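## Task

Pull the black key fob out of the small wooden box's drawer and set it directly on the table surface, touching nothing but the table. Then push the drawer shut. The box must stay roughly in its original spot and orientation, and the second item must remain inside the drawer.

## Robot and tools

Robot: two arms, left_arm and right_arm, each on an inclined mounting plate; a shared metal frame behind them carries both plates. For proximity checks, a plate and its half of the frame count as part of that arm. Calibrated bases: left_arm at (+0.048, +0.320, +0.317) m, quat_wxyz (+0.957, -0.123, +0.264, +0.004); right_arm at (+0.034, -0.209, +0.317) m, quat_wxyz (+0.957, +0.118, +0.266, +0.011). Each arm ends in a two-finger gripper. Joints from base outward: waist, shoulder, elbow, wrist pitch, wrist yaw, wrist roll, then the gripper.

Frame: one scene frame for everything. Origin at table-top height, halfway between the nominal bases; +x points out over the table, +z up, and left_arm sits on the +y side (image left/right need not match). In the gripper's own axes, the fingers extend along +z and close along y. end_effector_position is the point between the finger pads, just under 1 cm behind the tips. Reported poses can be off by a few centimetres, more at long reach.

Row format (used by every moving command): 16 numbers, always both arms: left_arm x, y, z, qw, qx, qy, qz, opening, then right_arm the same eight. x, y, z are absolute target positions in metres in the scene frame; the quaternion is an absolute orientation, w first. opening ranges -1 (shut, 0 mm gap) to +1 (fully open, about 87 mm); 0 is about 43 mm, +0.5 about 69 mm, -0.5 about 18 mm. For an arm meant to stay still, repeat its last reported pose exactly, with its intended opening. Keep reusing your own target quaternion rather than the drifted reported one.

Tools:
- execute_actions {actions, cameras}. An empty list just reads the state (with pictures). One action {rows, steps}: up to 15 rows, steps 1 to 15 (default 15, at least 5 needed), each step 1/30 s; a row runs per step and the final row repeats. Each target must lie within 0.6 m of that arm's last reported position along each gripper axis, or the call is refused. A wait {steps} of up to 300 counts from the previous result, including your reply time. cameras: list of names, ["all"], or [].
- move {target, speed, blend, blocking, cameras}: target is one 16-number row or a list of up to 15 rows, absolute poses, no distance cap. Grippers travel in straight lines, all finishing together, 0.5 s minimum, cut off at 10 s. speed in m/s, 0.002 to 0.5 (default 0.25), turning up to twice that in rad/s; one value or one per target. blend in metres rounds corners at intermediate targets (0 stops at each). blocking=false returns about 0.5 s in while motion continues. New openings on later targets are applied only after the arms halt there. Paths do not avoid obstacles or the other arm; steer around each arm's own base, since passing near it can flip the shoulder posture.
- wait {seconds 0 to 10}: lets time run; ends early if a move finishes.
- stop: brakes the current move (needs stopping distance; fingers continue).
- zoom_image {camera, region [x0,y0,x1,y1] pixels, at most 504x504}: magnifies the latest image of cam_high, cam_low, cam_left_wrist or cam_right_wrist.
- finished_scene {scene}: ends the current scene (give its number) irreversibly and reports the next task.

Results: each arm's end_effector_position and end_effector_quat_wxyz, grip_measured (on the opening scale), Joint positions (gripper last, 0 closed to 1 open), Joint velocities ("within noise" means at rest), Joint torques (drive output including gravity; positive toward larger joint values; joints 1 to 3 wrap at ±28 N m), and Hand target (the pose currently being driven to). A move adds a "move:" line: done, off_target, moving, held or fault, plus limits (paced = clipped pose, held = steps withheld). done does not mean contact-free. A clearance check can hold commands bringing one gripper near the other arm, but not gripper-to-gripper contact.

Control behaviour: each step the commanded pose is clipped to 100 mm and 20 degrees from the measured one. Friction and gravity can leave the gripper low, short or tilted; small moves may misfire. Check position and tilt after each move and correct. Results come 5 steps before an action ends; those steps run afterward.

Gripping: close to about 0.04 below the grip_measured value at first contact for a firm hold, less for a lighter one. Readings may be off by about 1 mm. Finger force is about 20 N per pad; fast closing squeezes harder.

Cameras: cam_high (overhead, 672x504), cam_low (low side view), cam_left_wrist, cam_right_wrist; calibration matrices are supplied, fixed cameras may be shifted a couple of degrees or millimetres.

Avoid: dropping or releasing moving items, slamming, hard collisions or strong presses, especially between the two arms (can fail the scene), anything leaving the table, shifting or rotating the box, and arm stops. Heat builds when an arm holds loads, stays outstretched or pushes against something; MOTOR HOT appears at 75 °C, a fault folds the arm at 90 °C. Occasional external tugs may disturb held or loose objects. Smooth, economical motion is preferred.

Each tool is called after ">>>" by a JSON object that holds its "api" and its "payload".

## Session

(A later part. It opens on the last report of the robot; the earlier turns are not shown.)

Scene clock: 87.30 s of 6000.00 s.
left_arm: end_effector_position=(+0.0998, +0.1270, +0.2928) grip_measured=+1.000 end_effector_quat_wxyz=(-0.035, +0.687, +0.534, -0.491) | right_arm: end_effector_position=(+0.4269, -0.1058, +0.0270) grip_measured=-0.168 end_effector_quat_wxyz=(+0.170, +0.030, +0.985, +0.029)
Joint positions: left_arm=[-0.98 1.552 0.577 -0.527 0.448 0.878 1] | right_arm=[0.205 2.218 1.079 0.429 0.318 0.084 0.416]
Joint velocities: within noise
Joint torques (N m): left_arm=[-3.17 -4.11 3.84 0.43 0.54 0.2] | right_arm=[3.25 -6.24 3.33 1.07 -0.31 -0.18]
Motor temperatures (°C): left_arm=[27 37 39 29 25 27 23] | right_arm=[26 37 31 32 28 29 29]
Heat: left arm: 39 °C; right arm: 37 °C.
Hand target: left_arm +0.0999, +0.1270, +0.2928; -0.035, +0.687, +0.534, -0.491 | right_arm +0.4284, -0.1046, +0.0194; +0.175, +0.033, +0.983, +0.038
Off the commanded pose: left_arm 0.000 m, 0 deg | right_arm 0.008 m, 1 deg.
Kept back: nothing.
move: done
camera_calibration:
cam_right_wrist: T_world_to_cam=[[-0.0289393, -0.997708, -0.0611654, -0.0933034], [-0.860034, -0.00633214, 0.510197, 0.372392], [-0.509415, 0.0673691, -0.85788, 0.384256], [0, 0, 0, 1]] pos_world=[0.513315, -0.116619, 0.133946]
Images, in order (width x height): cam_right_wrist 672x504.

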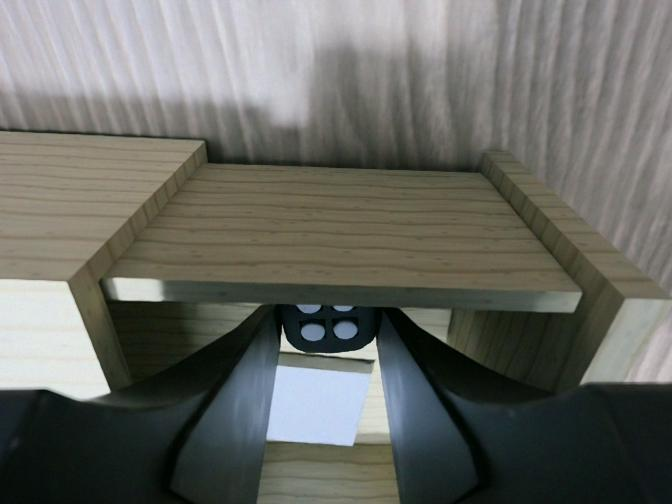

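>>> {"api": "move", "payload": {"target": [[0.0998,0.127,0.2928,-0.035,0.687,0.534,-0.491,1,0.4285,-0.1045,0.0165,0.17455,0.03333,0.98334,0.0384,-0.13],[0.0998,0.127,0.2928,-0.035,0.687,0.534,-0.491,1,0.4285,-0.1045,0.0125,0.17455,0.03333,0.98334,0.0384,-0.13],[0.0998,0.127,0.2928,-0.035,0.687,0.534,-0.491,1,0.4285,-0.1045,0.0145,0.17455,0.03333,0.98334,0.0384,-0.3]], "speed": 0.03, "cameras": ["cam_right_wrist"]}}

>>> {"api": "zoom_image", "payload": {"camera": "cam_right_wrist", "region": [200, 220, 480, 430]}}

Scene clock: 89.43 s of 6000.00 s.
left_arm: end_effector_position=(+0.0998, +0.1270, +0.2928) grip_measured=+1.000 end_effector_quat_wxyz=(-0.035, +0.687, +0.534, -0.491) | right_arm: end_effector_position=(+0.4268, -0.1052, +0.0265) grip_measured=-0.167 end_effector_quat_wxyz=(+0.171, +0.029, +0.984, +0.030)
Joint positions: left_arm=[-0.98 1.552 0.577 -0.527 0.448 0.878 1] | right_arm=[0.205 2.22 1.079 0.432 0.316 0.082 0.417]
Joint velocities: within noise
Joint torques (N m): left_arm=[-3.23 -4.07 3.81 0.44 0.54 0.19] | right_arm=[2.86 -5.16 4.19 1.17 -0.32 -0.19]
Motor temperatures (°C): left_arm=[27 37 39 29 25 27 23] | right_arm=[26 37 31 32 28 29 29]
Heat: left arm: 39 °C; right arm: 37 °C.
Hand target: left_arm +0.0999, +0.1270, +0.2928; -0.035, +0.687, +0.534, -0.491 | right_arm +0.4282, -0.1048, +0.0152; +0.175, +0.033, +0.983, +0.038
Off the commanded pose: left_arm 0.000 m, 0 deg | right_arm 0.012 m, 1 deg.
Kept back: nothing.
move: off_target (right_arm); target 3's new opening was sent with right_arm's hand 0.012 m and 1 deg from that target
camera_calibration:
cam_right_wrist: T_world_to_cam=[[-0.0265566, -0.997647, -0.0632142, -0.0937192], [-0.860587, -0.00935761, 0.509218, 0.372536], [-0.508611, 0.0679244, -0.858313, 0.383434], [0, 0, 0, 1]] pos_world=[0.51313, -0.116057, 0.13348]
Images, in order (width x height): cam_right_wrist 672x504.

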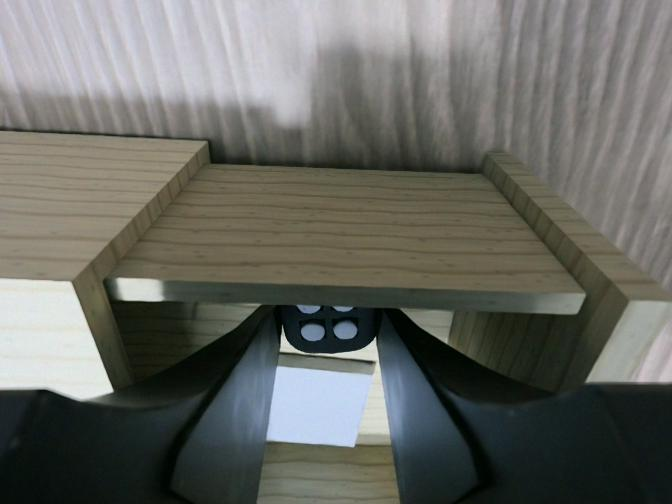

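Scaled by 1.800 from the camera's 672x504 image, which has a finer 960x720 frame.

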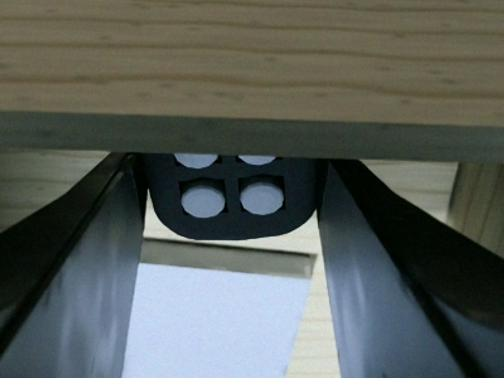

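>>> {"api": "move", "payload": {"target": [[0.0998,0.127,0.2928,-0.035,0.687,0.534,-0.491,1,0.4285,-0.1045,0.045,0.17455,0.03333,0.98334,0.0384,-0.3],[0.0998,0.127,0.2928,-0.035,0.687,0.534,-0.491,1,0.4285,-0.1065,0.075,0.17455,0.03333,0.98334,0.0384,-0.3]], "speed": 0.04, "blend": 0.01, "cameras": ["cam_right_wrist","cam_low"]}}

>>> {"api": "zoom_image", "payload": {"camera": "cam_right_wrist", "region": [200, 220, 480, 430]}}

Scene clock: 91.53 s of 6000.00 s.
left_arm: end_effector_position=(+0.0998, +0.1270, +0.2928) grip_measured=+1.000 end_effector_quat_wxyz=(-0.035, +0.687, +0.534, -0.491) | right_arm: end_effector_position=(+0.4189, -0.1085, +0.0601) grip_measured=-0.167 end_effector_quat_wxyz=(+0.161, +0.029, +0.986, +0.036)
Joint positions: left_arm=[-0.98 1.552 0.577 -0.527 0.448 0.878 1] | right_arm=[0.223 2.085 0.999 0.353 0.315 0.103 0.417]
Joint velocities: within noise
Joint torques (N m): left_arm=[-3.23 -4.05 3.82 0.44 0.54 0.2] | right_arm=[5.52 -11.51 2.1 0.68 0.07 -0.11]
Motor temperatures (°C): left_arm=[27 37 39 29 25 27 23] | right_arm=[26 37 31 32 28 29 29]
Heat: left arm: 39 °C; right arm: 37 °C.
Hand target: left_arm +0.0999, +0.1270, +0.2928; -0.035, +0.687, +0.534, -0.491 | right_arm +0.4284, -0.1065, +0.0743; +0.175, +0.034, +0.983, +0.038
Off the commanded pose: left_arm 0.000 m, 0 deg | right_arm 0.018 m, 2 deg.
Kept back: nothing.
move: off_target (right_arm)
camera_calibration:
cam_right_wrist: T_world_to_cam=[[-0.02487, -0.996841, -0.0754277, -0.0949411], [-0.850164, -0.0186045, 0.52619, 0.342161], [-0.525931, 0.0772122, -0.847015, 0.416043], [0, 0, 0, 1]] pos_world=[0.507341, -0.120399, 0.165192]
Images, in order (width x height): cam_low 672x504, cam_right_wrist 672x504.

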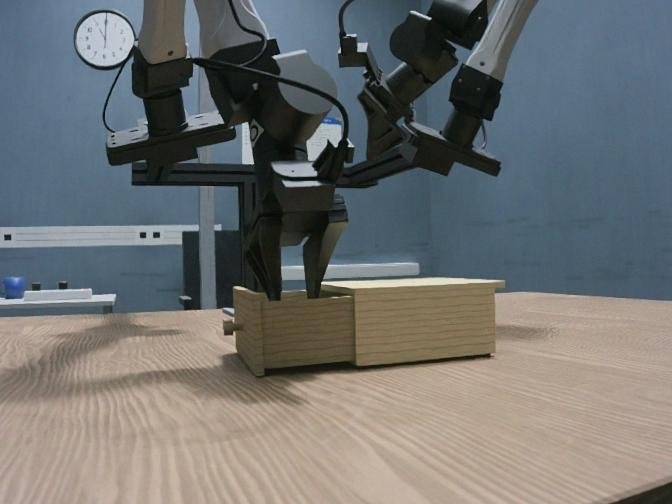

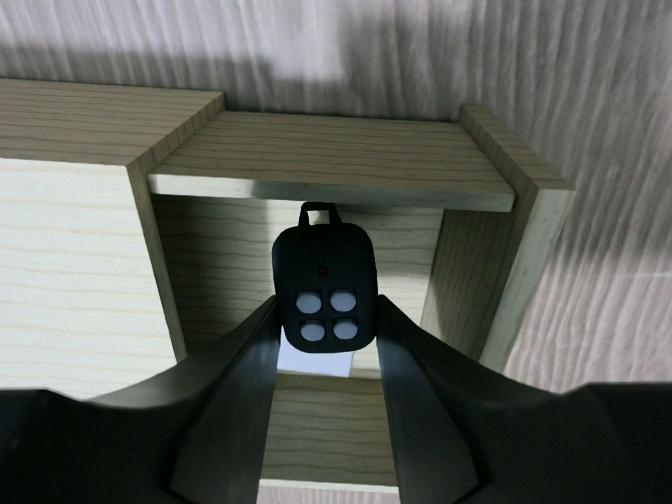

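Scaled by 1.800 from the camera's 672x504 image, which has a finer 960x720 frame.

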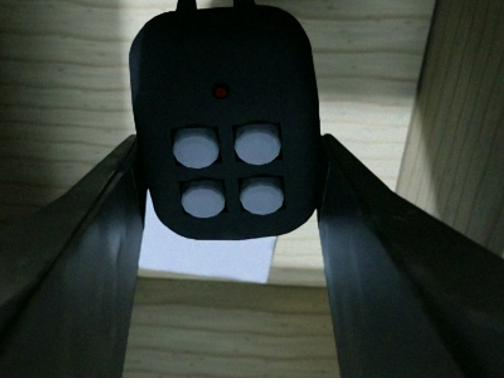

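>>> {"api": "move", "payload": {"target": [[0.0998,0.127,0.2928,-0.035,0.687,0.534,-0.491,1,0.4285,-0.1065,0.16,0.17455,0.03333,0.98334,0.0384,-0.3],[0.0998,0.127,0.2928,-0.035,0.687,0.534,-0.491,1,0.43,-0.31,0.16,0.17455,0.03333,0.98334,0.0384,-0.3],[0.0998,0.127,0.2928,-0.035,0.687,0.534,-0.491,1,0.43,-0.31,0.06,0.17455,0.03333,0.98334,0.0384,-0.3]], "speed": [0.06,0.12,0.06], "blend": 0.02, "cameras": ["cam_right_wrist","cam_low","cam_high"]}}

>>> {"api": "zoom_image", "payload": {"camera": "cam_low", "region": [100, 200, 300, 350]}}

Scene clock: 97.13 s of 6000.00 s.
left_arm: end_effector_position=(+0.0998, +0.1270, +0.2928) grip_measured=+1.000 end_effector_quat_wxyz=(-0.035, +0.687, +0.534, -0.491) | right_arm: end_effector_position=(+0.4233, -0.3058, +0.0637) grip_measured=-0.167 end_effector_quat_wxyz=(+0.165, +0.036, +0.985, +0.039)
Joint positions: left_arm=[-0.98 1.552 0.577 -0.527 0.448 0.878 1] | right_arm=[-0.306 1.928 0.996 0.247 -0.095 -0.228 0.417]
Joint velocities: within noise
Joint torques (N m): left_arm=[-3.22 -4.05 3.85 0.45 0.54 0.19] | right_arm=[0.23 -7.1 5.09 0.91 -0.22 -0.27]
Motor temperatures (°C): left_arm=[27 37 39 29 25 27 23] | right_arm=[26 38 31 31 28 29 29]
Heat: left arm: 39 °C; right arm: 38 °C.
Hand target: left_arm +0.0999, +0.1270, +0.2928; -0.035, +0.687, +0.534, -0.491 | right_arm +0.4297, -0.3100, +0.0602; +0.174, +0.033, +0.983, +0.038
Off the commanded pose: left_arm 0.000 m, 0 deg | right_arm 0.009 m, 1 deg.
Kept back: nothing.
move: done
camera_calibration:
cam_right_wrist: T_world_to_cam=[[-0.0376293, -0.995817, -0.0832647, -0.285013], [-0.854614, -0.0111145, 0.519146, 0.345014], [-0.517899, 0.0906942, -0.85062, 0.437612], [0, 0, 0, 1]] pos_world=[0.510768, -0.319675, 0.169397]
Images, in order (width x height): cam_high 672x504, cam_low 672x504, cam_right_wrist 672x504.

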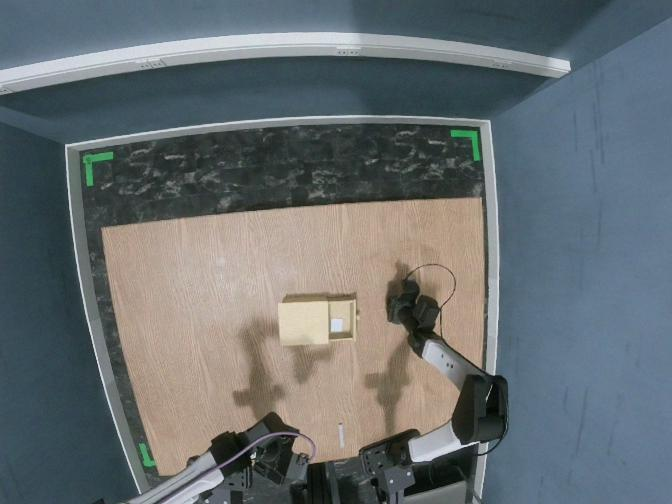

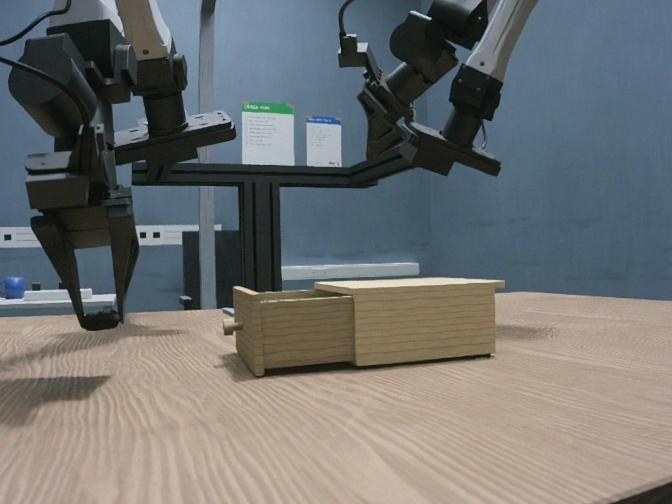

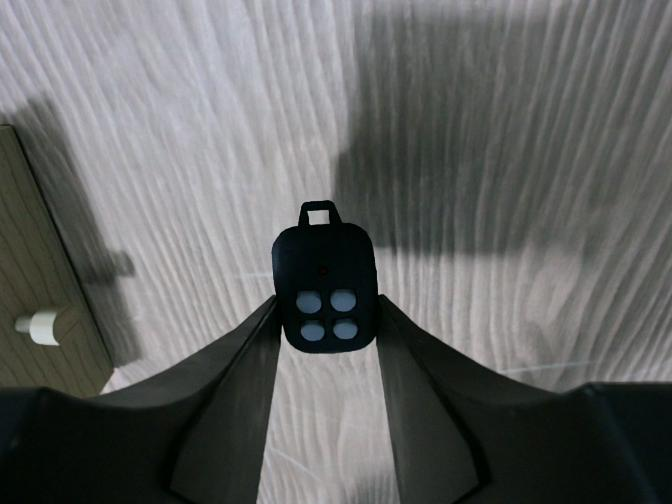

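Scaled by 2.520 from the camera's 672x504 image, which has a finer 960x720 frame.

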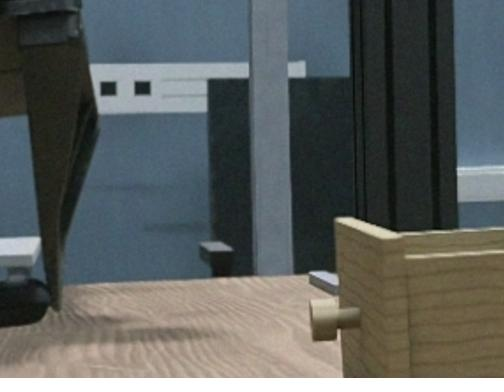

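>>> {"api": "move", "payload": {"target": [[0.0998,0.127,0.2928,-0.035,0.687,0.534,-0.491,1,0.43,-0.31,0.03,0.17455,0.03333,0.98334,0.0384,-0.3],[0.0998,0.127,0.2928,-0.035,0.687,0.534,-0.491,1,0.43,-0.31,0.015,0.17455,0.03333,0.98334,0.0384,-0.3]], "speed": [0.05,0.02], "blend": 0.01, "cameras": ["cam_right_wrist","cam_low"]}}

>>> {"api": "zoom_image", "payload": {"camera": "cam_low", "region": [0, 220, 200, 370]}}

Scene clock: 99.10 s of 6000.00 s.
left_arm: end_effector_position=(+0.0998, +0.1270, +0.2928) grip_measured=+1.000 end_effector_quat_wxyz=(-0.035, +0.687, +0.534, -0.491) | right_arm: end_effector_position=(+0.4263, -0.3064, +0.0198) grip_measured=-0.167 end_effector_quat_wxyz=(+0.167, +0.036, +0.985, +0.038)
Joint positions: left_arm=[-0.98 1.552 0.577 -0.527 0.448 0.878 1] | right_arm=[-0.313 2.099 1.08 0.338 -0.1 -0.232 0.417]
Joint velocities: within noise
Joint torques (N m): left_arm=[-3.18 -4.08 3.79 0.44 0.55 0.18] | right_arm=[0.24 -7.19 4.11 0.93 -0.24 -0.27]
Motor temperatures (°C): left_arm=[27 37 39 29 25 27 23] | right_arm=[26 38 31 31 28 29 29]
Heat: left arm: 39 °C; right arm: 38 °C.
Hand target: left_arm +0.0999, +0.1270, +0.2928; -0.035, +0.687, +0.534, -0.491 | right_arm +0.4298, -0.3101, +0.0152; +0.174, +0.033, +0.983, +0.038
Off the commanded pose: left_arm 0.000 m, 0 deg | right_arm 0.007 m, 1 deg.
Kept back: nothing.
move: done; blend cut to 0.0075 m at target 1
camera_calibration:
cam_right_wrist: T_world_to_cam=[[-0.0375654, -0.995905, -0.0822366, -0.289322], [-0.856729, -0.0102652, 0.515664, 0.371514], [-0.514397, 0.0898256, -0.852835, 0.400188], [0, 0, 0, 1]] pos_world=[0.513274, -0.320271, 0.125925]
Images, in order (width x height): cam_low 672x504, cam_right_wrist 672x504.

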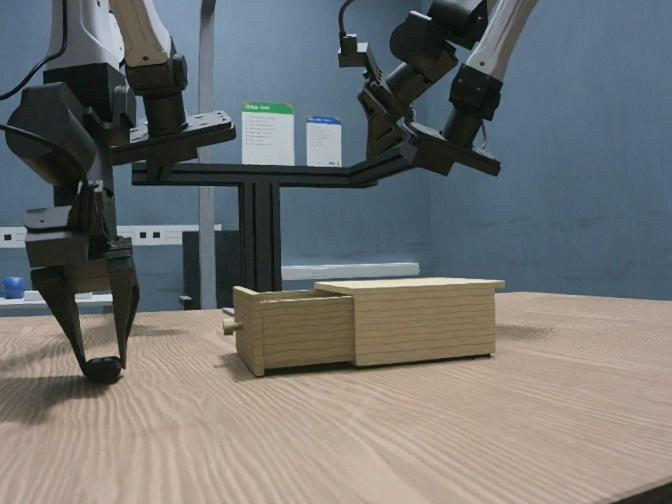

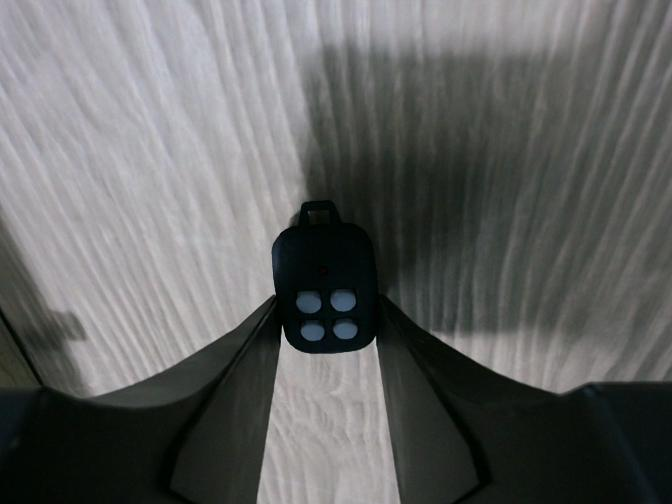

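Scaled by 2.520 from the camera's 672x504 image, which has a finer 960x720 frame.

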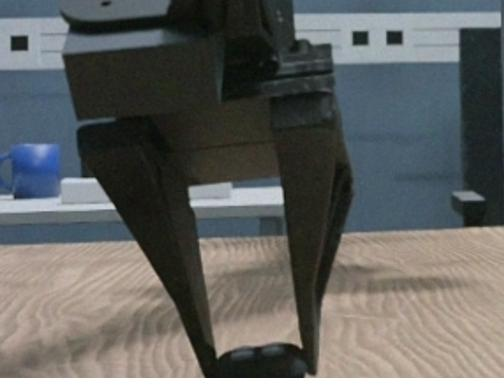

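>>> {"api": "zoom_image", "payload": {"camera": "cam_low", "region": [60, 330, 160, 405]}}

>>> {"api": "move", "payload": {"target": [0.0998,0.127,0.2928,-0.035,0.687,0.534,-0.491,1,0.43,-0.31,0.010,0.17455,0.03333,0.98334,0.0384,-0.3], "speed": 0.015, "cameras": ["cam_low"]}}

>>> {"api": "zoom_image", "payload": {"camera": "cam_low", "region": [60, 330, 160, 405]}}

Scaled by 5.040 from the camera's 672x504 image, which has a finer 960x720 frame.

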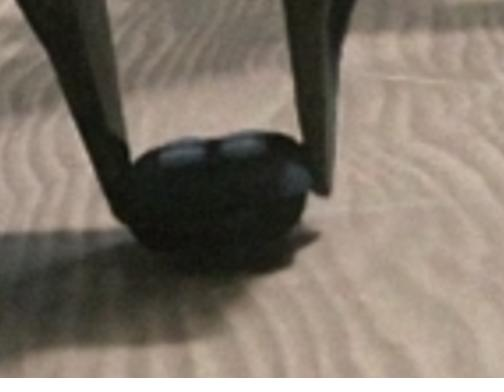

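Scene clock: 100.03 s of 6000.00 s.
left_arm: end_effector_position=(+0.0998, +0.1270, +0.2928) grip_measured=+1.000 end_effector_quat_wxyz=(-0.035, +0.687, +0.534, -0.491) | right_arm: end_effector_position=(+0.4286, -0.3072, +0.0171) grip_measured=-0.167 end_effector_quat_wxyz=(+0.170, +0.036, +0.984, +0.038)
Joint positions: left_arm=[-0.98 1.552 0.577 -0.527 0.448 0.878 1] | right_arm=[-0.314 2.111 1.09 0.346 -0.101 -0.233 0.417]
Joint velocities: within noise
Joint torques (N m): left_arm=[-3.23 -4.1 3.77 0.43 0.55 0.19] | right_arm=[0.21 -6.82 3.97 0.95 -0.23 -0.26]
Motor temperatures (°C): left_arm=[27 37 39 29 25 27 23] | right_arm=[26 38 31 31 28 29 29]
Heat: left arm: 39 °C; right arm: 38 °C.
Hand target: left_arm +0.0999, +0.1270, +0.2928; -0.035, +0.687, +0.534, -0.491 | right_arm +0.4298, -0.3101, +0.0103; +0.174, +0.033, +0.983, +0.038
Off the commanded pose: left_arm 0.000 m, 0 deg | right_arm 0.008 m, 1 deg.
Kept back: nothing.
move: done
Images, in order (width x height): cam_low 672x504.

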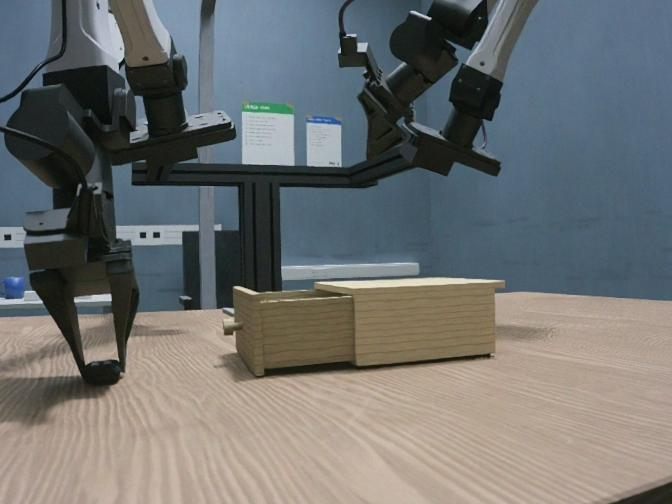

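Scaled by 5.040 from the camera's 672x504 image, which has a finer 960x720 frame.

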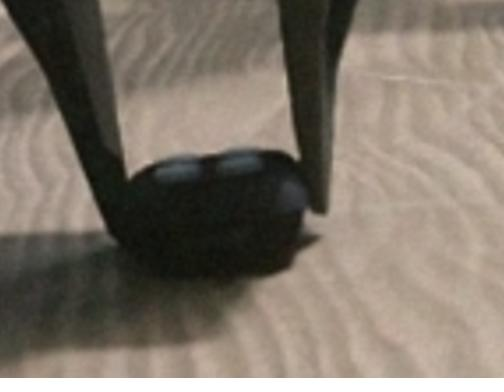

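>>> {"api": "move", "payload": {"target": [0.0998,0.127,0.2928,-0.035,0.687,0.534,-0.491,1,0.43,-0.31,0.006,0.17455,0.03333,0.98334,0.0384,-0.3], "speed": 0.015, "cameras": ["cam_low"]}}

>>> {"api": "zoom_image", "payload": {"camera": "cam_low", "region": [60, 330, 160, 405]}}

>>> {"api": "move", "payload": {"target": [0.0998,0.127,0.2928,-0.035,0.687,0.534,-0.491,1,0.43,-0.31,0.002,0.17455,0.03333,0.98334,0.0384,-0.3], "speed": 0.015, "cameras": ["cam_low"]}}

>>> {"api": "zoom_image", "payload": {"camera": "cam_low", "region": [60, 330, 160, 405]}}

Scene clock: 100.97 s of 6000.00 s.
left_arm: end_effector_position=(+0.0998, +0.1270, +0.2928) grip_measured=+1.000 end_effector_quat_wxyz=(-0.035, +0.687, +0.534, -0.491) | right_arm: end_effector_position=(+0.4285, -0.3071, +0.0166) grip_measured=-0.167 end_effector_quat_wxyz=(+0.170, +0.036, +0.984, +0.038)
Joint positions: left_arm=[-0.98 1.552 0.577 -0.527 0.448 0.878 1] | right_arm=[-0.314 2.113 1.091 0.346 -0.101 -0.233 0.417]
Joint velocities: within noise
Joint torques (N m): left_arm=[-3.18 -4.1 3.82 0.43 0.53 0.19] | right_arm=[-0.01 -5.7 4.7 1.04 -0.23 -0.24]
Motor temperatures (°C): left_arm=[27 37 39 29 25 27 23] | right_arm=[26 38 31 31 28 29 29]
Heat: left arm: 39 °C; right arm: 38 °C.
Hand target: left_arm +0.0999, +0.1270, +0.2928; -0.035, +0.687, +0.534, -0.491 | right_arm +0.4296, -0.3100, +0.0066; +0.174, +0.033, +0.983, +0.038
Off the commanded pose: left_arm 0.000 m, 0 deg | right_arm 0.011 m, 1 deg.
Kept back: nothing.
move: off_target (right_arm)
Images, in order (width x height): cam_low 672x504.

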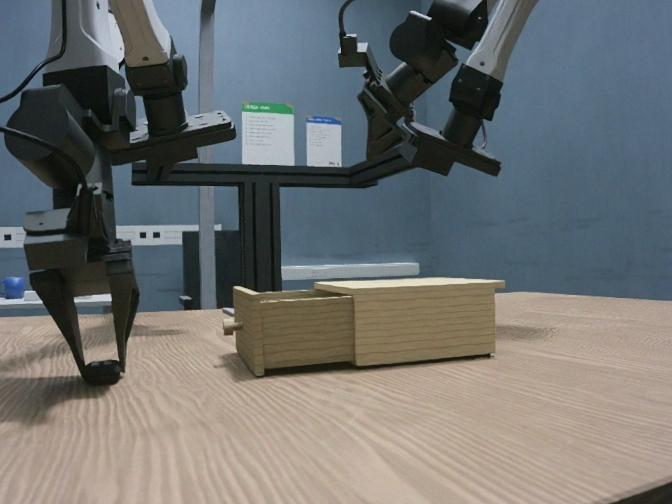

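Scaled by 5.040 from the camera's 672x504 image, which has a finer 960x720 frame.

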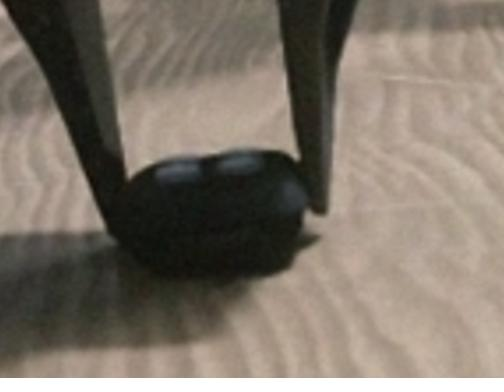

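Scene clock: 101.67 s of 6000.00 s.
left_arm: end_effector_position=(+0.0998, +0.1270, +0.2928) grip_measured=+1.000 end_effector_quat_wxyz=(-0.035, +0.687, +0.534, -0.491) | right_arm: end_effector_position=(+0.4284, -0.3070, +0.0163) grip_measured=-0.167 end_effector_quat_wxyz=(+0.168, +0.036, +0.984, +0.038)
Joint positions: left_arm=[-0.98 1.552 0.577 -0.527 0.448 0.878 1] | right_arm=[-0.314 2.114 1.094 0.341 -0.101 -0.233 0.417]
Joint velocities: within noise
Joint torques (N m): left_arm=[-3.26 -4.08 3.84 0.44 0.54 0.18] | right_arm=[0.03 -4.88 5.07 1.12 -0.23 -0.26]
Motor temperatures (°C): left_arm=[27 37 39 29 25 27 23] | right_arm=[26 38 31 31 28 29 29]
Heat: left arm: 39 °C; right arm: 38 °C.
Hand target: left_arm +0.0999, +0.1270, +0.2928; -0.035, +0.687, +0.534, -0.491 | right_arm +0.4293, -0.3100, +0.0029; +0.174, +0.033, +0.983, +0.038
Off the commanded pose: left_arm 0.000 m, 0 deg | right_arm 0.015 m, 1 deg.
Kept back: nothing.
move: off_target (right_arm)
Images, in order (width x height): cam_low 672x504.

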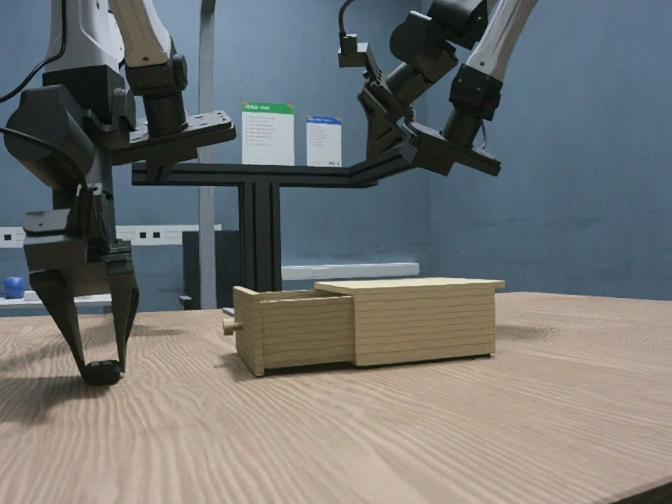

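Scaled by 5.040 from the camera's 672x504 image, which has a finer 960x720 frame.

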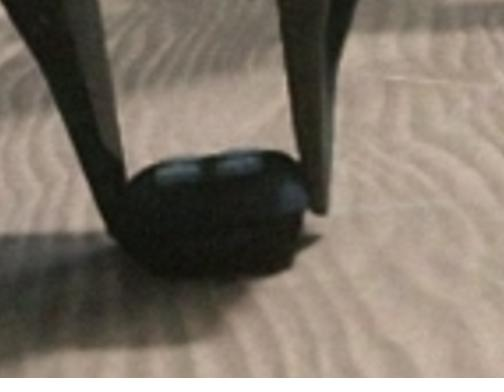

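>>> {"api": "move", "payload": {"target": [[0.0998,0.127,0.2928,-0.035,0.687,0.534,-0.491,1,0.43,-0.309,0.0125,0.17455,0.03333,0.98334,0.0384,-0.3],[0.0998,0.127,0.2928,-0.035,0.687,0.534,-0.491,1,0.43,-0.309,0.0125,0.17455,0.03333,0.98334,0.0384,-0.15],[0.0998,0.127,0.2928,-0.035,0.687,0.534,-0.491,1,0.43,-0.309,0.0125,0.17455,0.03333,0.98334,0.0384,0.1]], "speed": 0.02, "cameras": ["cam_right_wrist","cam_low"]}}

Scene clock: 104.30 s of 6000.00 s.
left_arm: end_effector_position=(+0.0998, +0.1270, +0.2928) grip_measured=+1.000 end_effector_quat_wxyz=(-0.035, +0.687, +0.534, -0.491) | right_arm: end_effector_position=(+0.4287, -0.3039, +0.0167) grip_measured=+0.099 end_effector_quat_wxyz=(+0.168, +0.035, +0.984, +0.045)
Joint positions: left_arm=[-0.98 1.552 0.577 -0.527 0.448 0.878 1] | right_arm=[-0.312 2.113 1.094 0.337 -0.112 -0.231 0.55]
Joint velocities: within noise
Joint torques (N m): left_arm=[-3.25 -4.1 3.81 0.44 0.54 0.18] | right_arm=[0.29 -7.69 3.03 1.03 -0.12 -0.25]
Motor temperatures (°C): left_arm=[27 37 39 29 25 27 23] | right_arm=[26 38 31 31 28 29 29]
Heat: left arm: 39 °C; right arm: 38 °C.
Hand target: left_arm +0.0999, +0.1270, +0.2928; -0.035, +0.687, +0.534, -0.491 | right_arm +0.4300, -0.3091, +0.0127; +0.174, +0.033, +0.983, +0.038
Off the commanded pose: left_arm 0.000 m, 0 deg | right_arm 0.007 m, 1 deg.
Kept back: nothing.
move: done
camera_calibration:
cam_right_wrist: T_world_to_cam=[[-0.033913, -0.994947, -0.0944984, -0.288061], [-0.858306, -0.0194465, 0.51277, 0.373135], [-0.512017, 0.0984981, -0.853309, 0.400126], [0, 0, 0, 1]] pos_world=[0.515366, -0.318761, 0.122877]
Images, in order (width x height): cam_low 672x504, cam_right_wrist 672x504.

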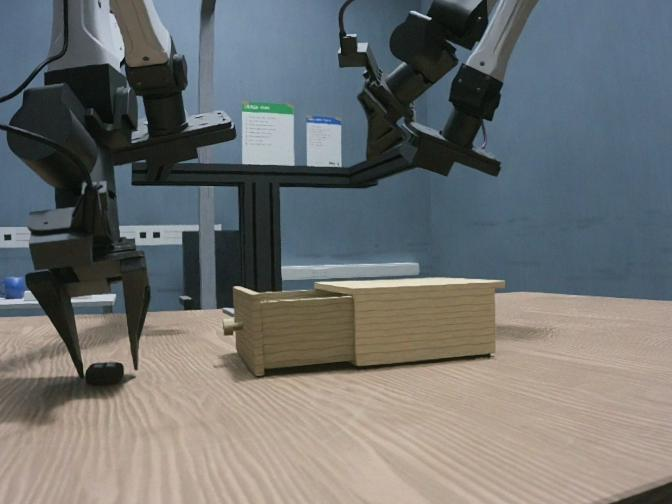

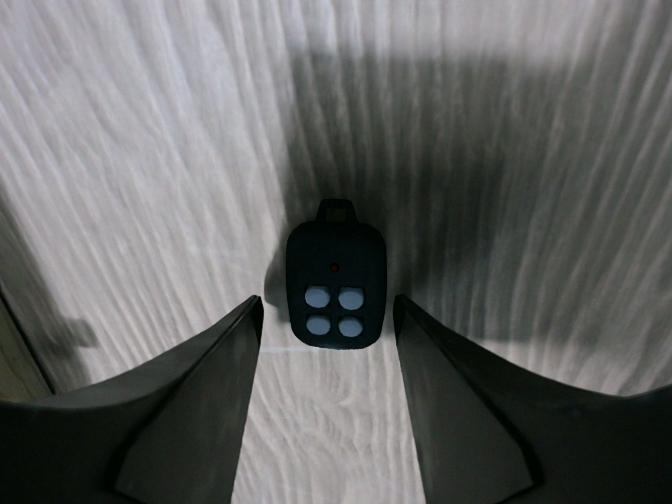

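>>> {"api": "move", "payload": {"target": [[0.0998,0.127,0.2928,-0.035,0.687,0.534,-0.491,1,0.425,-0.307,0.12,0.17455,0.03333,0.98334,0.0384,0.1],[0.0998,0.127,0.2928,-0.035,0.687,0.534,-0.491,1,0.395,-0.235,0.12,0,0,1,0,-1]], "speed": [0.06,0.12], "cameras": ["cam_right_wrist","cam_low","cam_high"]}}

>>> {"api": "zoom_image", "payload": {"camera": "cam_high", "region": [260, 280, 440, 415]}}

Scene clock: 109.27 s of 6000.00 s.
left_arm: end_effector_position=(+0.0998, +0.1270, +0.2928) grip_measured=+1.000 end_effector_quat_wxyz=(-0.035, +0.687, +0.534, -0.491) | right_arm: end_effector_position=(+0.3946, -0.2374, +0.1233) grip_measured=-0.973 end_effector_quat_wxyz=(+0.006, +0.000, +1.000, +0.003)
Joint positions: left_arm=[-0.98 1.552 0.577 -0.527 0.448 0.878 1] | right_arm=[-0.044 1.814 1.12 -0.308 0.205 -0.084 0.013]
Joint velocities: within noise
Joint torques (N m): left_arm=[-3.23 -4.1 3.79 0.44 0.54 0.19] | right_arm=[3.04 -6.67 5.97 0.12 0.08 -0.04]
Motor temperatures (°C): left_arm=[27 37 38 29 25 27 23] | right_arm=[26 38 31 31 28 29 29]
Heat: left arm: 38 °C; right arm: 38 °C.
Hand target: left_arm +0.0999, +0.1270, +0.2928; -0.035, +0.687, +0.534, -0.491 | right_arm +0.3950, -0.2349, +0.1201; +0.000, +0.000, +1.000, +0.000
Off the commanded pose: left_arm 0.000 m, 0 deg | right_arm 0.004 m, 1 deg.
Kept back: nothing.
move: done
camera_calibration:
cam_right_wrist: T_world_to_cam=[[0.021015, -0.999757, -0.006591, -0.246606], [-0.647872, -0.0186388, 0.761521, 0.176996], [-0.761459, -0.0117333, -0.648107, 0.514076], [0, 0, 0, 1]] pos_world=[0.511301, -0.237216, 0.196765]
Images, in order (width x height): cam_high 672x504, cam_low 672x504, cam_right_wrist 672x504.

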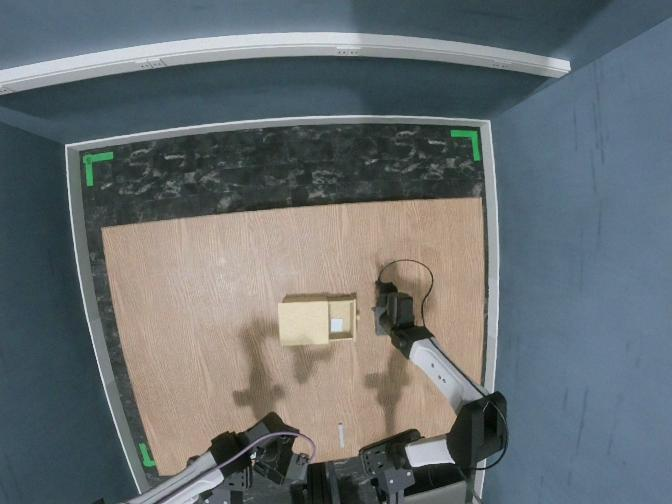

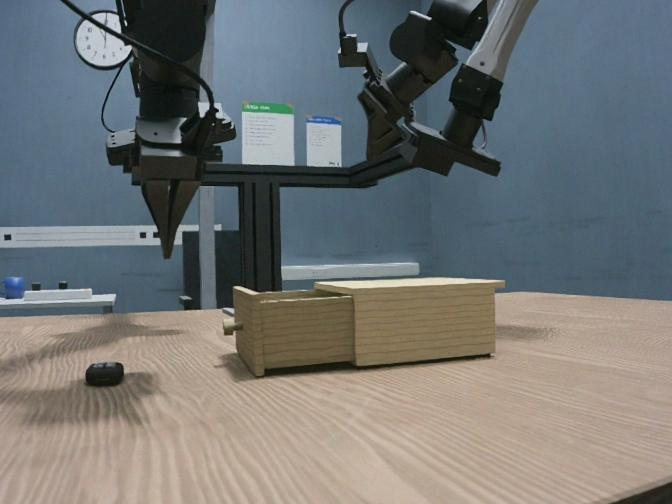

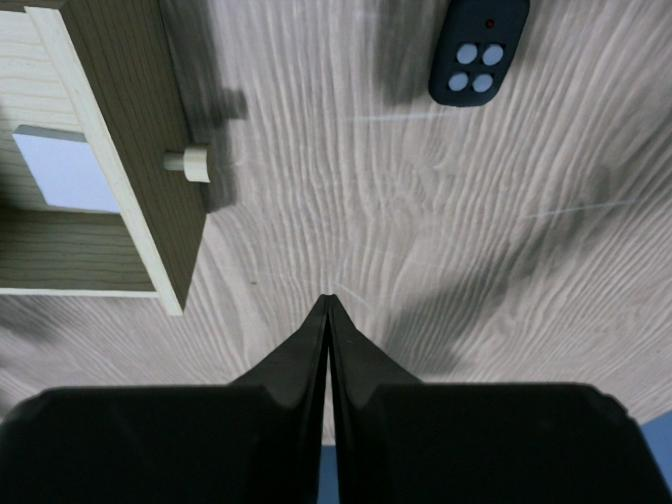

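Scaled by 2.800 from the camera's 672x504 image, which has a finer 960x720 frame.

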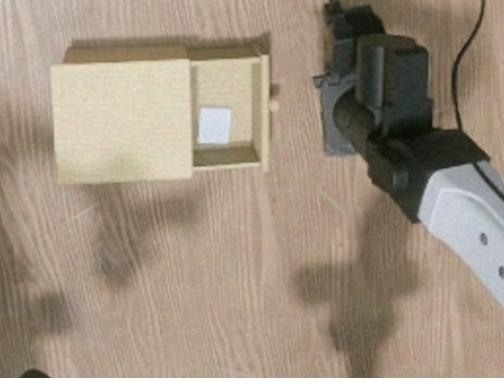

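>>> {"api": "move", "payload": {"target": [[0.0998,0.127,0.2928,-0.035,0.687,0.534,-0.491,1,0.395,-0.225,0.06,0,0,1,0,-1],[0.0998,0.127,0.2928,-0.035,0.687,0.534,-0.491,1,0.395,-0.225,0.027,0,0,1,0,-1]], "speed": [0.08,0.05], "blend": 0.01, "cameras": ["cam_right_wrist","cam_low"]}}

>>> {"api": "zoom_image", "payload": {"camera": "cam_low", "region": [120, 240, 320, 390]}}

Scene clock: 111.53 s of 6000.00 s.
left_arm: end_effector_position=(+0.0998, +0.1270, +0.2928) grip_measured=+1.000 end_effector_quat_wxyz=(-0.035, +0.687, +0.534, -0.491) | right_arm: end_effector_position=(+0.3926, -0.2218, +0.0335) grip_measured=-0.973 end_effector_quat_wxyz=(-0.003, +0.000, +1.000, +0.001)
Joint positions: left_arm=[-0.98 1.552 0.577 -0.527 0.448 0.878 1] | right_arm=[-0.052 2.134 1.233 -0.119 0.206 -0.088 0.013]
Joint velocities: within noise
Joint torques (N m): left_arm=[-3.21 -4.07 3.79 0.44 0.55 0.19] | right_arm=[1.85 -7.3 4.25 0.33 -0.02 -0.26]
Motor temperatures (°C): left_arm=[27 37 38 29 25 27 23] | right_arm=[26 38 31 31 28 29 29]
Heat: left arm: 38 °C; right arm: 38 °C.
Hand target: left_arm +0.0999, +0.1270, +0.2928; -0.035, +0.687, +0.534, -0.491 | right_arm +0.3948, -0.2250, +0.0272; +0.000, +0.000, +1.000, +0.000
Off the commanded pose: left_arm 0.000 m, 0 deg | right_arm 0.008 m, 0 deg.
Kept back: nothing.
move: done
camera_calibration:
cam_right_wrist: T_world_to_cam=[[0.0214181, -0.999763, -0.00400012, -0.231832], [-0.633075, -0.0166589, 0.773911, 0.238594], [-0.773794, -0.0140433, -0.633282, 0.4584], [0, 0, 0, 1]] pos_world=[0.510721, -0.221365, 0.104719]
Images, in order (width x height): cam_low 672x504, cam_right_wrist 672x504.

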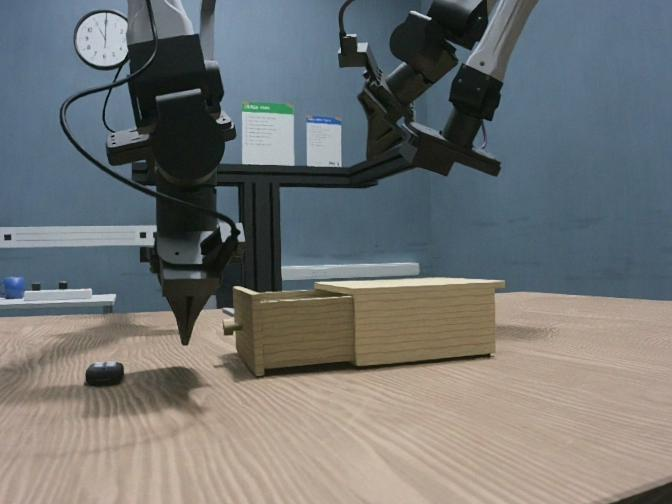

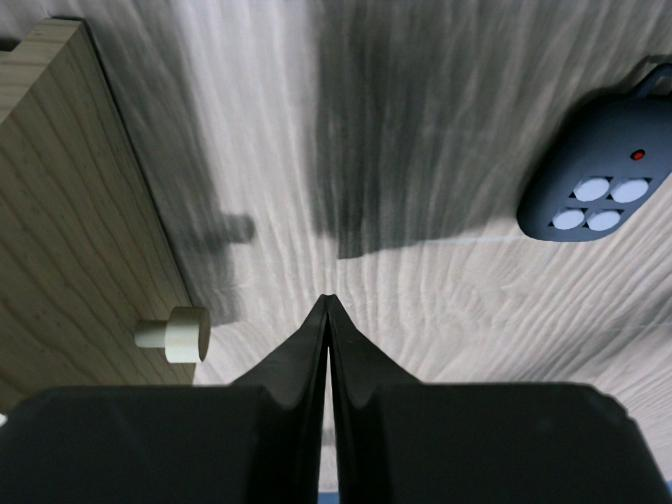

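Scaled by 2.520 from the camera's 672x504 image, which has a finer 960x720 frame.

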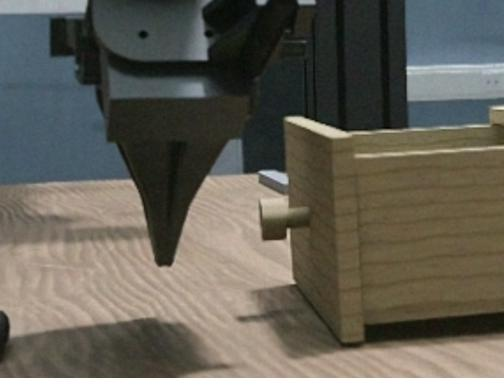

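>>> {"api": "move", "payload": {"target": [0.0998,0.127,0.2928,-0.035,0.687,0.534,-0.491,1,0.397,-0.13,0.027,0,0,1,0,-1], "speed": 0.04, "cameras": ["cam_right_wrist","cam_low","cam_high"]}}

>>> {"api": "zoom_image", "payload": {"camera": "cam_high", "region": [260, 280, 440, 415]}}

Scene clock: 114.60 s of 6000.00 s.
left_arm: end_effector_position=(+0.0998, +0.1270, +0.2928) grip_measured=+1.000 end_effector_quat_wxyz=(-0.035, +0.687, +0.534, -0.491) | right_arm: end_effector_position=(+0.4015, -0.1651, +0.0335) grip_measured=-0.974 end_effector_quat_wxyz=(+0.005, +0.008, +0.999, -0.047)
Joint positions: left_arm=[-0.98 1.552 0.577 -0.527 0.448 0.878 1] | right_arm=[0.123 2.21 1.305 -0.144 0.391 0.081 0.013]
Joint velocities: within noise
Joint torques (N m): left_arm=[-3.23 -4.08 3.81 0.43 0.54 0.19] | right_arm=[7.99 -6.38 4.36 0.26 -0.69 0.11]
Motor temperatures (°C): left_arm=[27 37 38 29 25 27 23] | right_arm=[26 38 31 31 28 29 29]
Heat: left arm: 38 °C; right arm: 38 °C.
Hand target: left_arm +0.0999, +0.1270, +0.2928; -0.035, +0.687, +0.534, -0.491 | right_arm +0.3958, -0.1312, +0.0291; -0.001, +0.000, +1.000, -0.001
Off the commanded pose: left_arm 0.000 m, 0 deg | right_arm 0.036 m, 5 deg.
Kept back: nothing.
move: off_target (right_arm)
camera_calibration:
cam_right_wrist: T_world_to_cam=[[0.00502818, -0.995729, 0.0921867, -0.171273], [-0.645062, 0.0672132, 0.761168, 0.2643], [-0.764113, -0.0632935, -0.641969, 0.454298], [0, 0, 0, 1]] pos_world=[0.518487, -0.159552, 0.106258]
Images, in order (width x height): cam_high 672x504, cam_low 672x504, cam_right_wrist 672x504.

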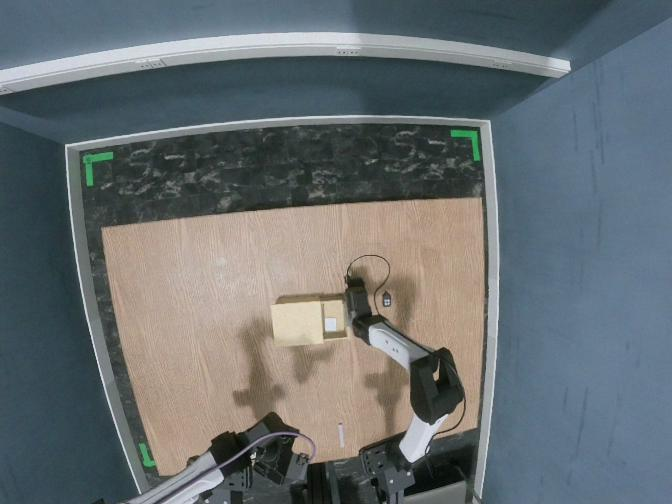

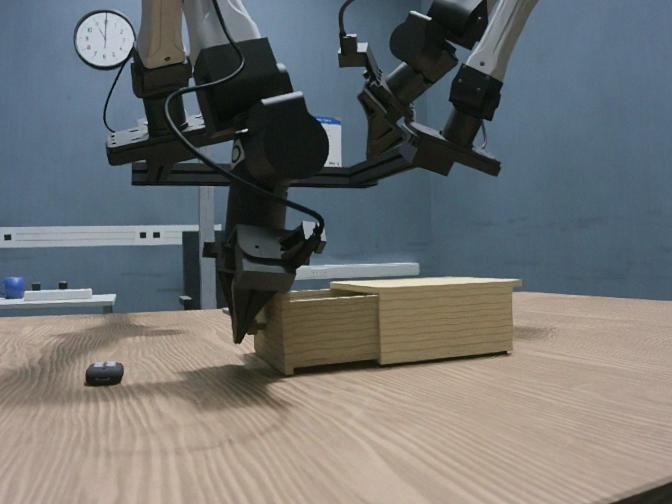

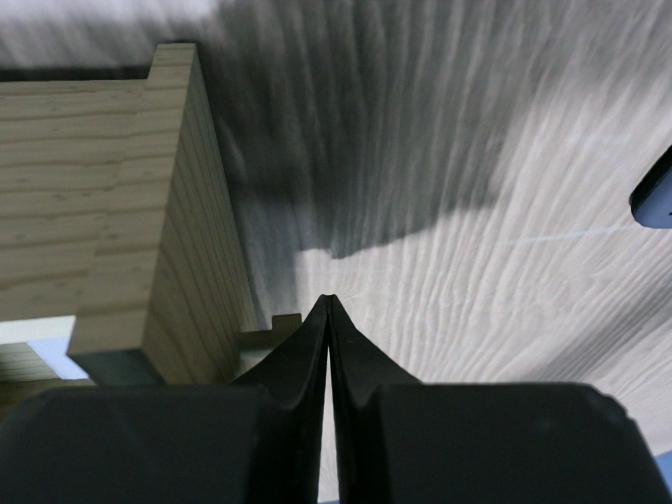

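Scaled by 2.800 from the camera's 672x504 image, which has a finer 960x720 frame.

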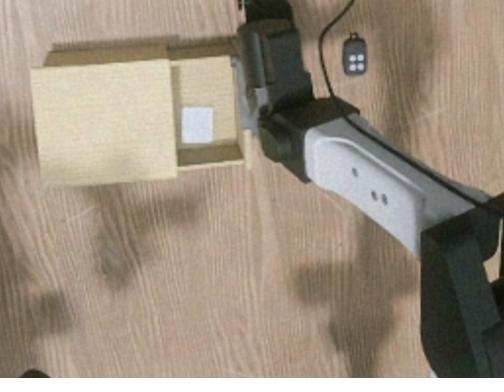

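>>> {"api": "move", "payload": {"target": [[0.0998,0.127,0.2928,-0.035,0.687,0.534,-0.491,-1,0.397,-0.20,0.03,0,0,1,0,-1],[0.24,0.24,0.30,0,0,1,0,-1,0.397,-0.205,0.03,0,0,1,0,-1]], "speed": [0.06,0.15], "cameras": ["cam_left_wrist","cam_low","cam_high"]}}

>>> {"api": "zoom_image", "payload": {"camera": "cam_high", "region": [260, 280, 440, 415]}}

Scene clock: 124.07 s of 6000.00 s.
left_arm: end_effector_position=(+0.2348, +0.2370, +0.2992) grip_measured=-0.993 end_effector_quat_wxyz=(-0.004, +0.007, +1.000, -0.011) | right_arm: end_effector_position=(+0.3803, -0.1971, +0.0190) grip_measured=-0.974 end_effector_quat_wxyz=(-0.025, -0.007, +1.000, -0.001)
Joint positions: left_arm=[-0.818 1.173 0.706 -0.885 -0.536 -0.73 0.003] | right_arm=[0.002 2.21 1.263 -0.128 0.239 -0.044 0.013]
Joint velocities: within noise
Joint torques (N m): left_arm=[-1.17 -2.45 6.65 0.39 -0.18 0.09] | right_arm=[1.96 -12.36 1.76 0.25 -0.13 -0.24]
Motor temperatures (°C): left_arm=[27 37 39 29 25 27 23] | right_arm=[26 41 31 31 28 29 28]
Heat: left arm: 39 °C; right arm: 41 °C.
Hand target: left_arm +0.2399, +0.2400, +0.3000; +0.000, +0.000, +1.000, +0.000 | right_arm +0.3967, -0.2051, +0.0298; +0.000, +0.000, +1.000, +0.000
Off the commanded pose: left_arm 0.006 m, 2 deg | right_arm 0.022 m, 3 deg.
Kept back: nothing.
move: off_target (right_arm)
camera_calibration:
cam_left_wrist: T_world_to_cam=[[-0.017152, -0.999809, 0.00934784, 0.236203], [-0.655308, 0.0183023, 0.75514, -0.0517677], [-0.755167, 0.00682645, -0.655497, 0.512683], [0, 0, 0, 1]] pos_world=[0.357289, 0.233606, 0.372946]
Images, in order (width x height): cam_high 672x504, cam_low 672x504, cam_left_wrist 672x504.

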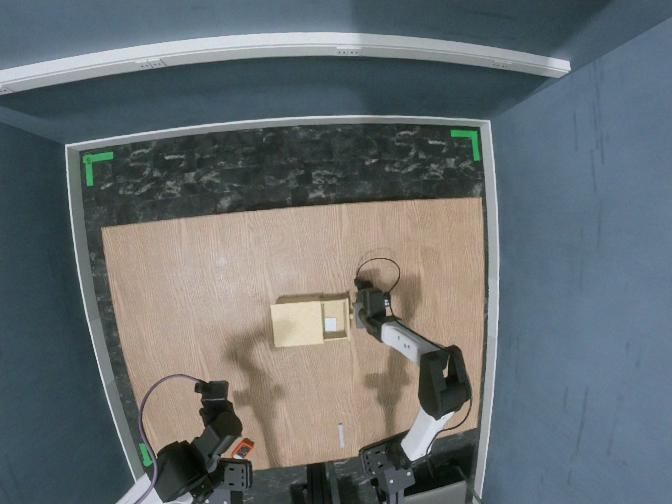

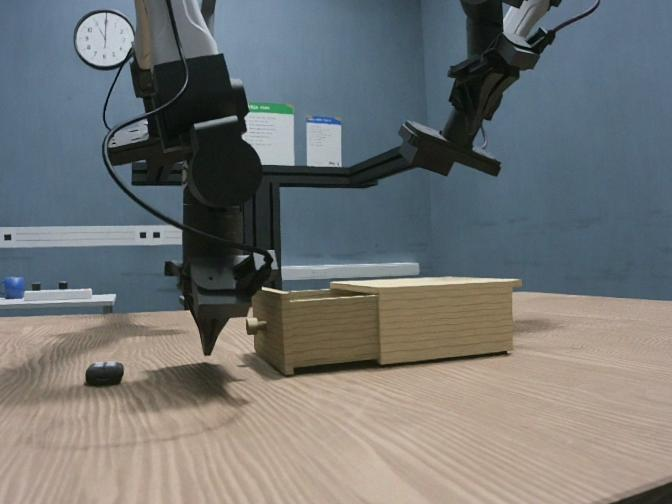

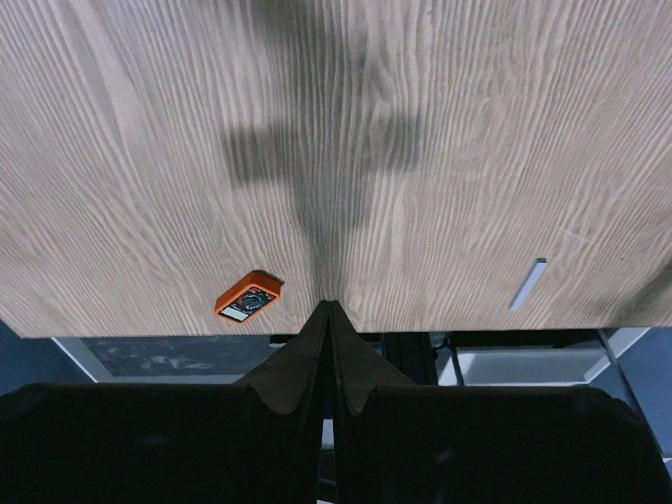

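Scaled by 2.800 from the camera's 672x504 image, which has a finer 960x720 frame.

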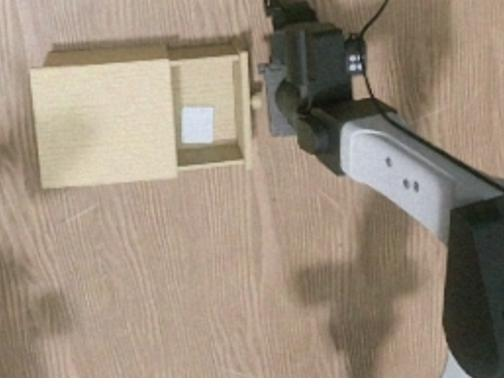

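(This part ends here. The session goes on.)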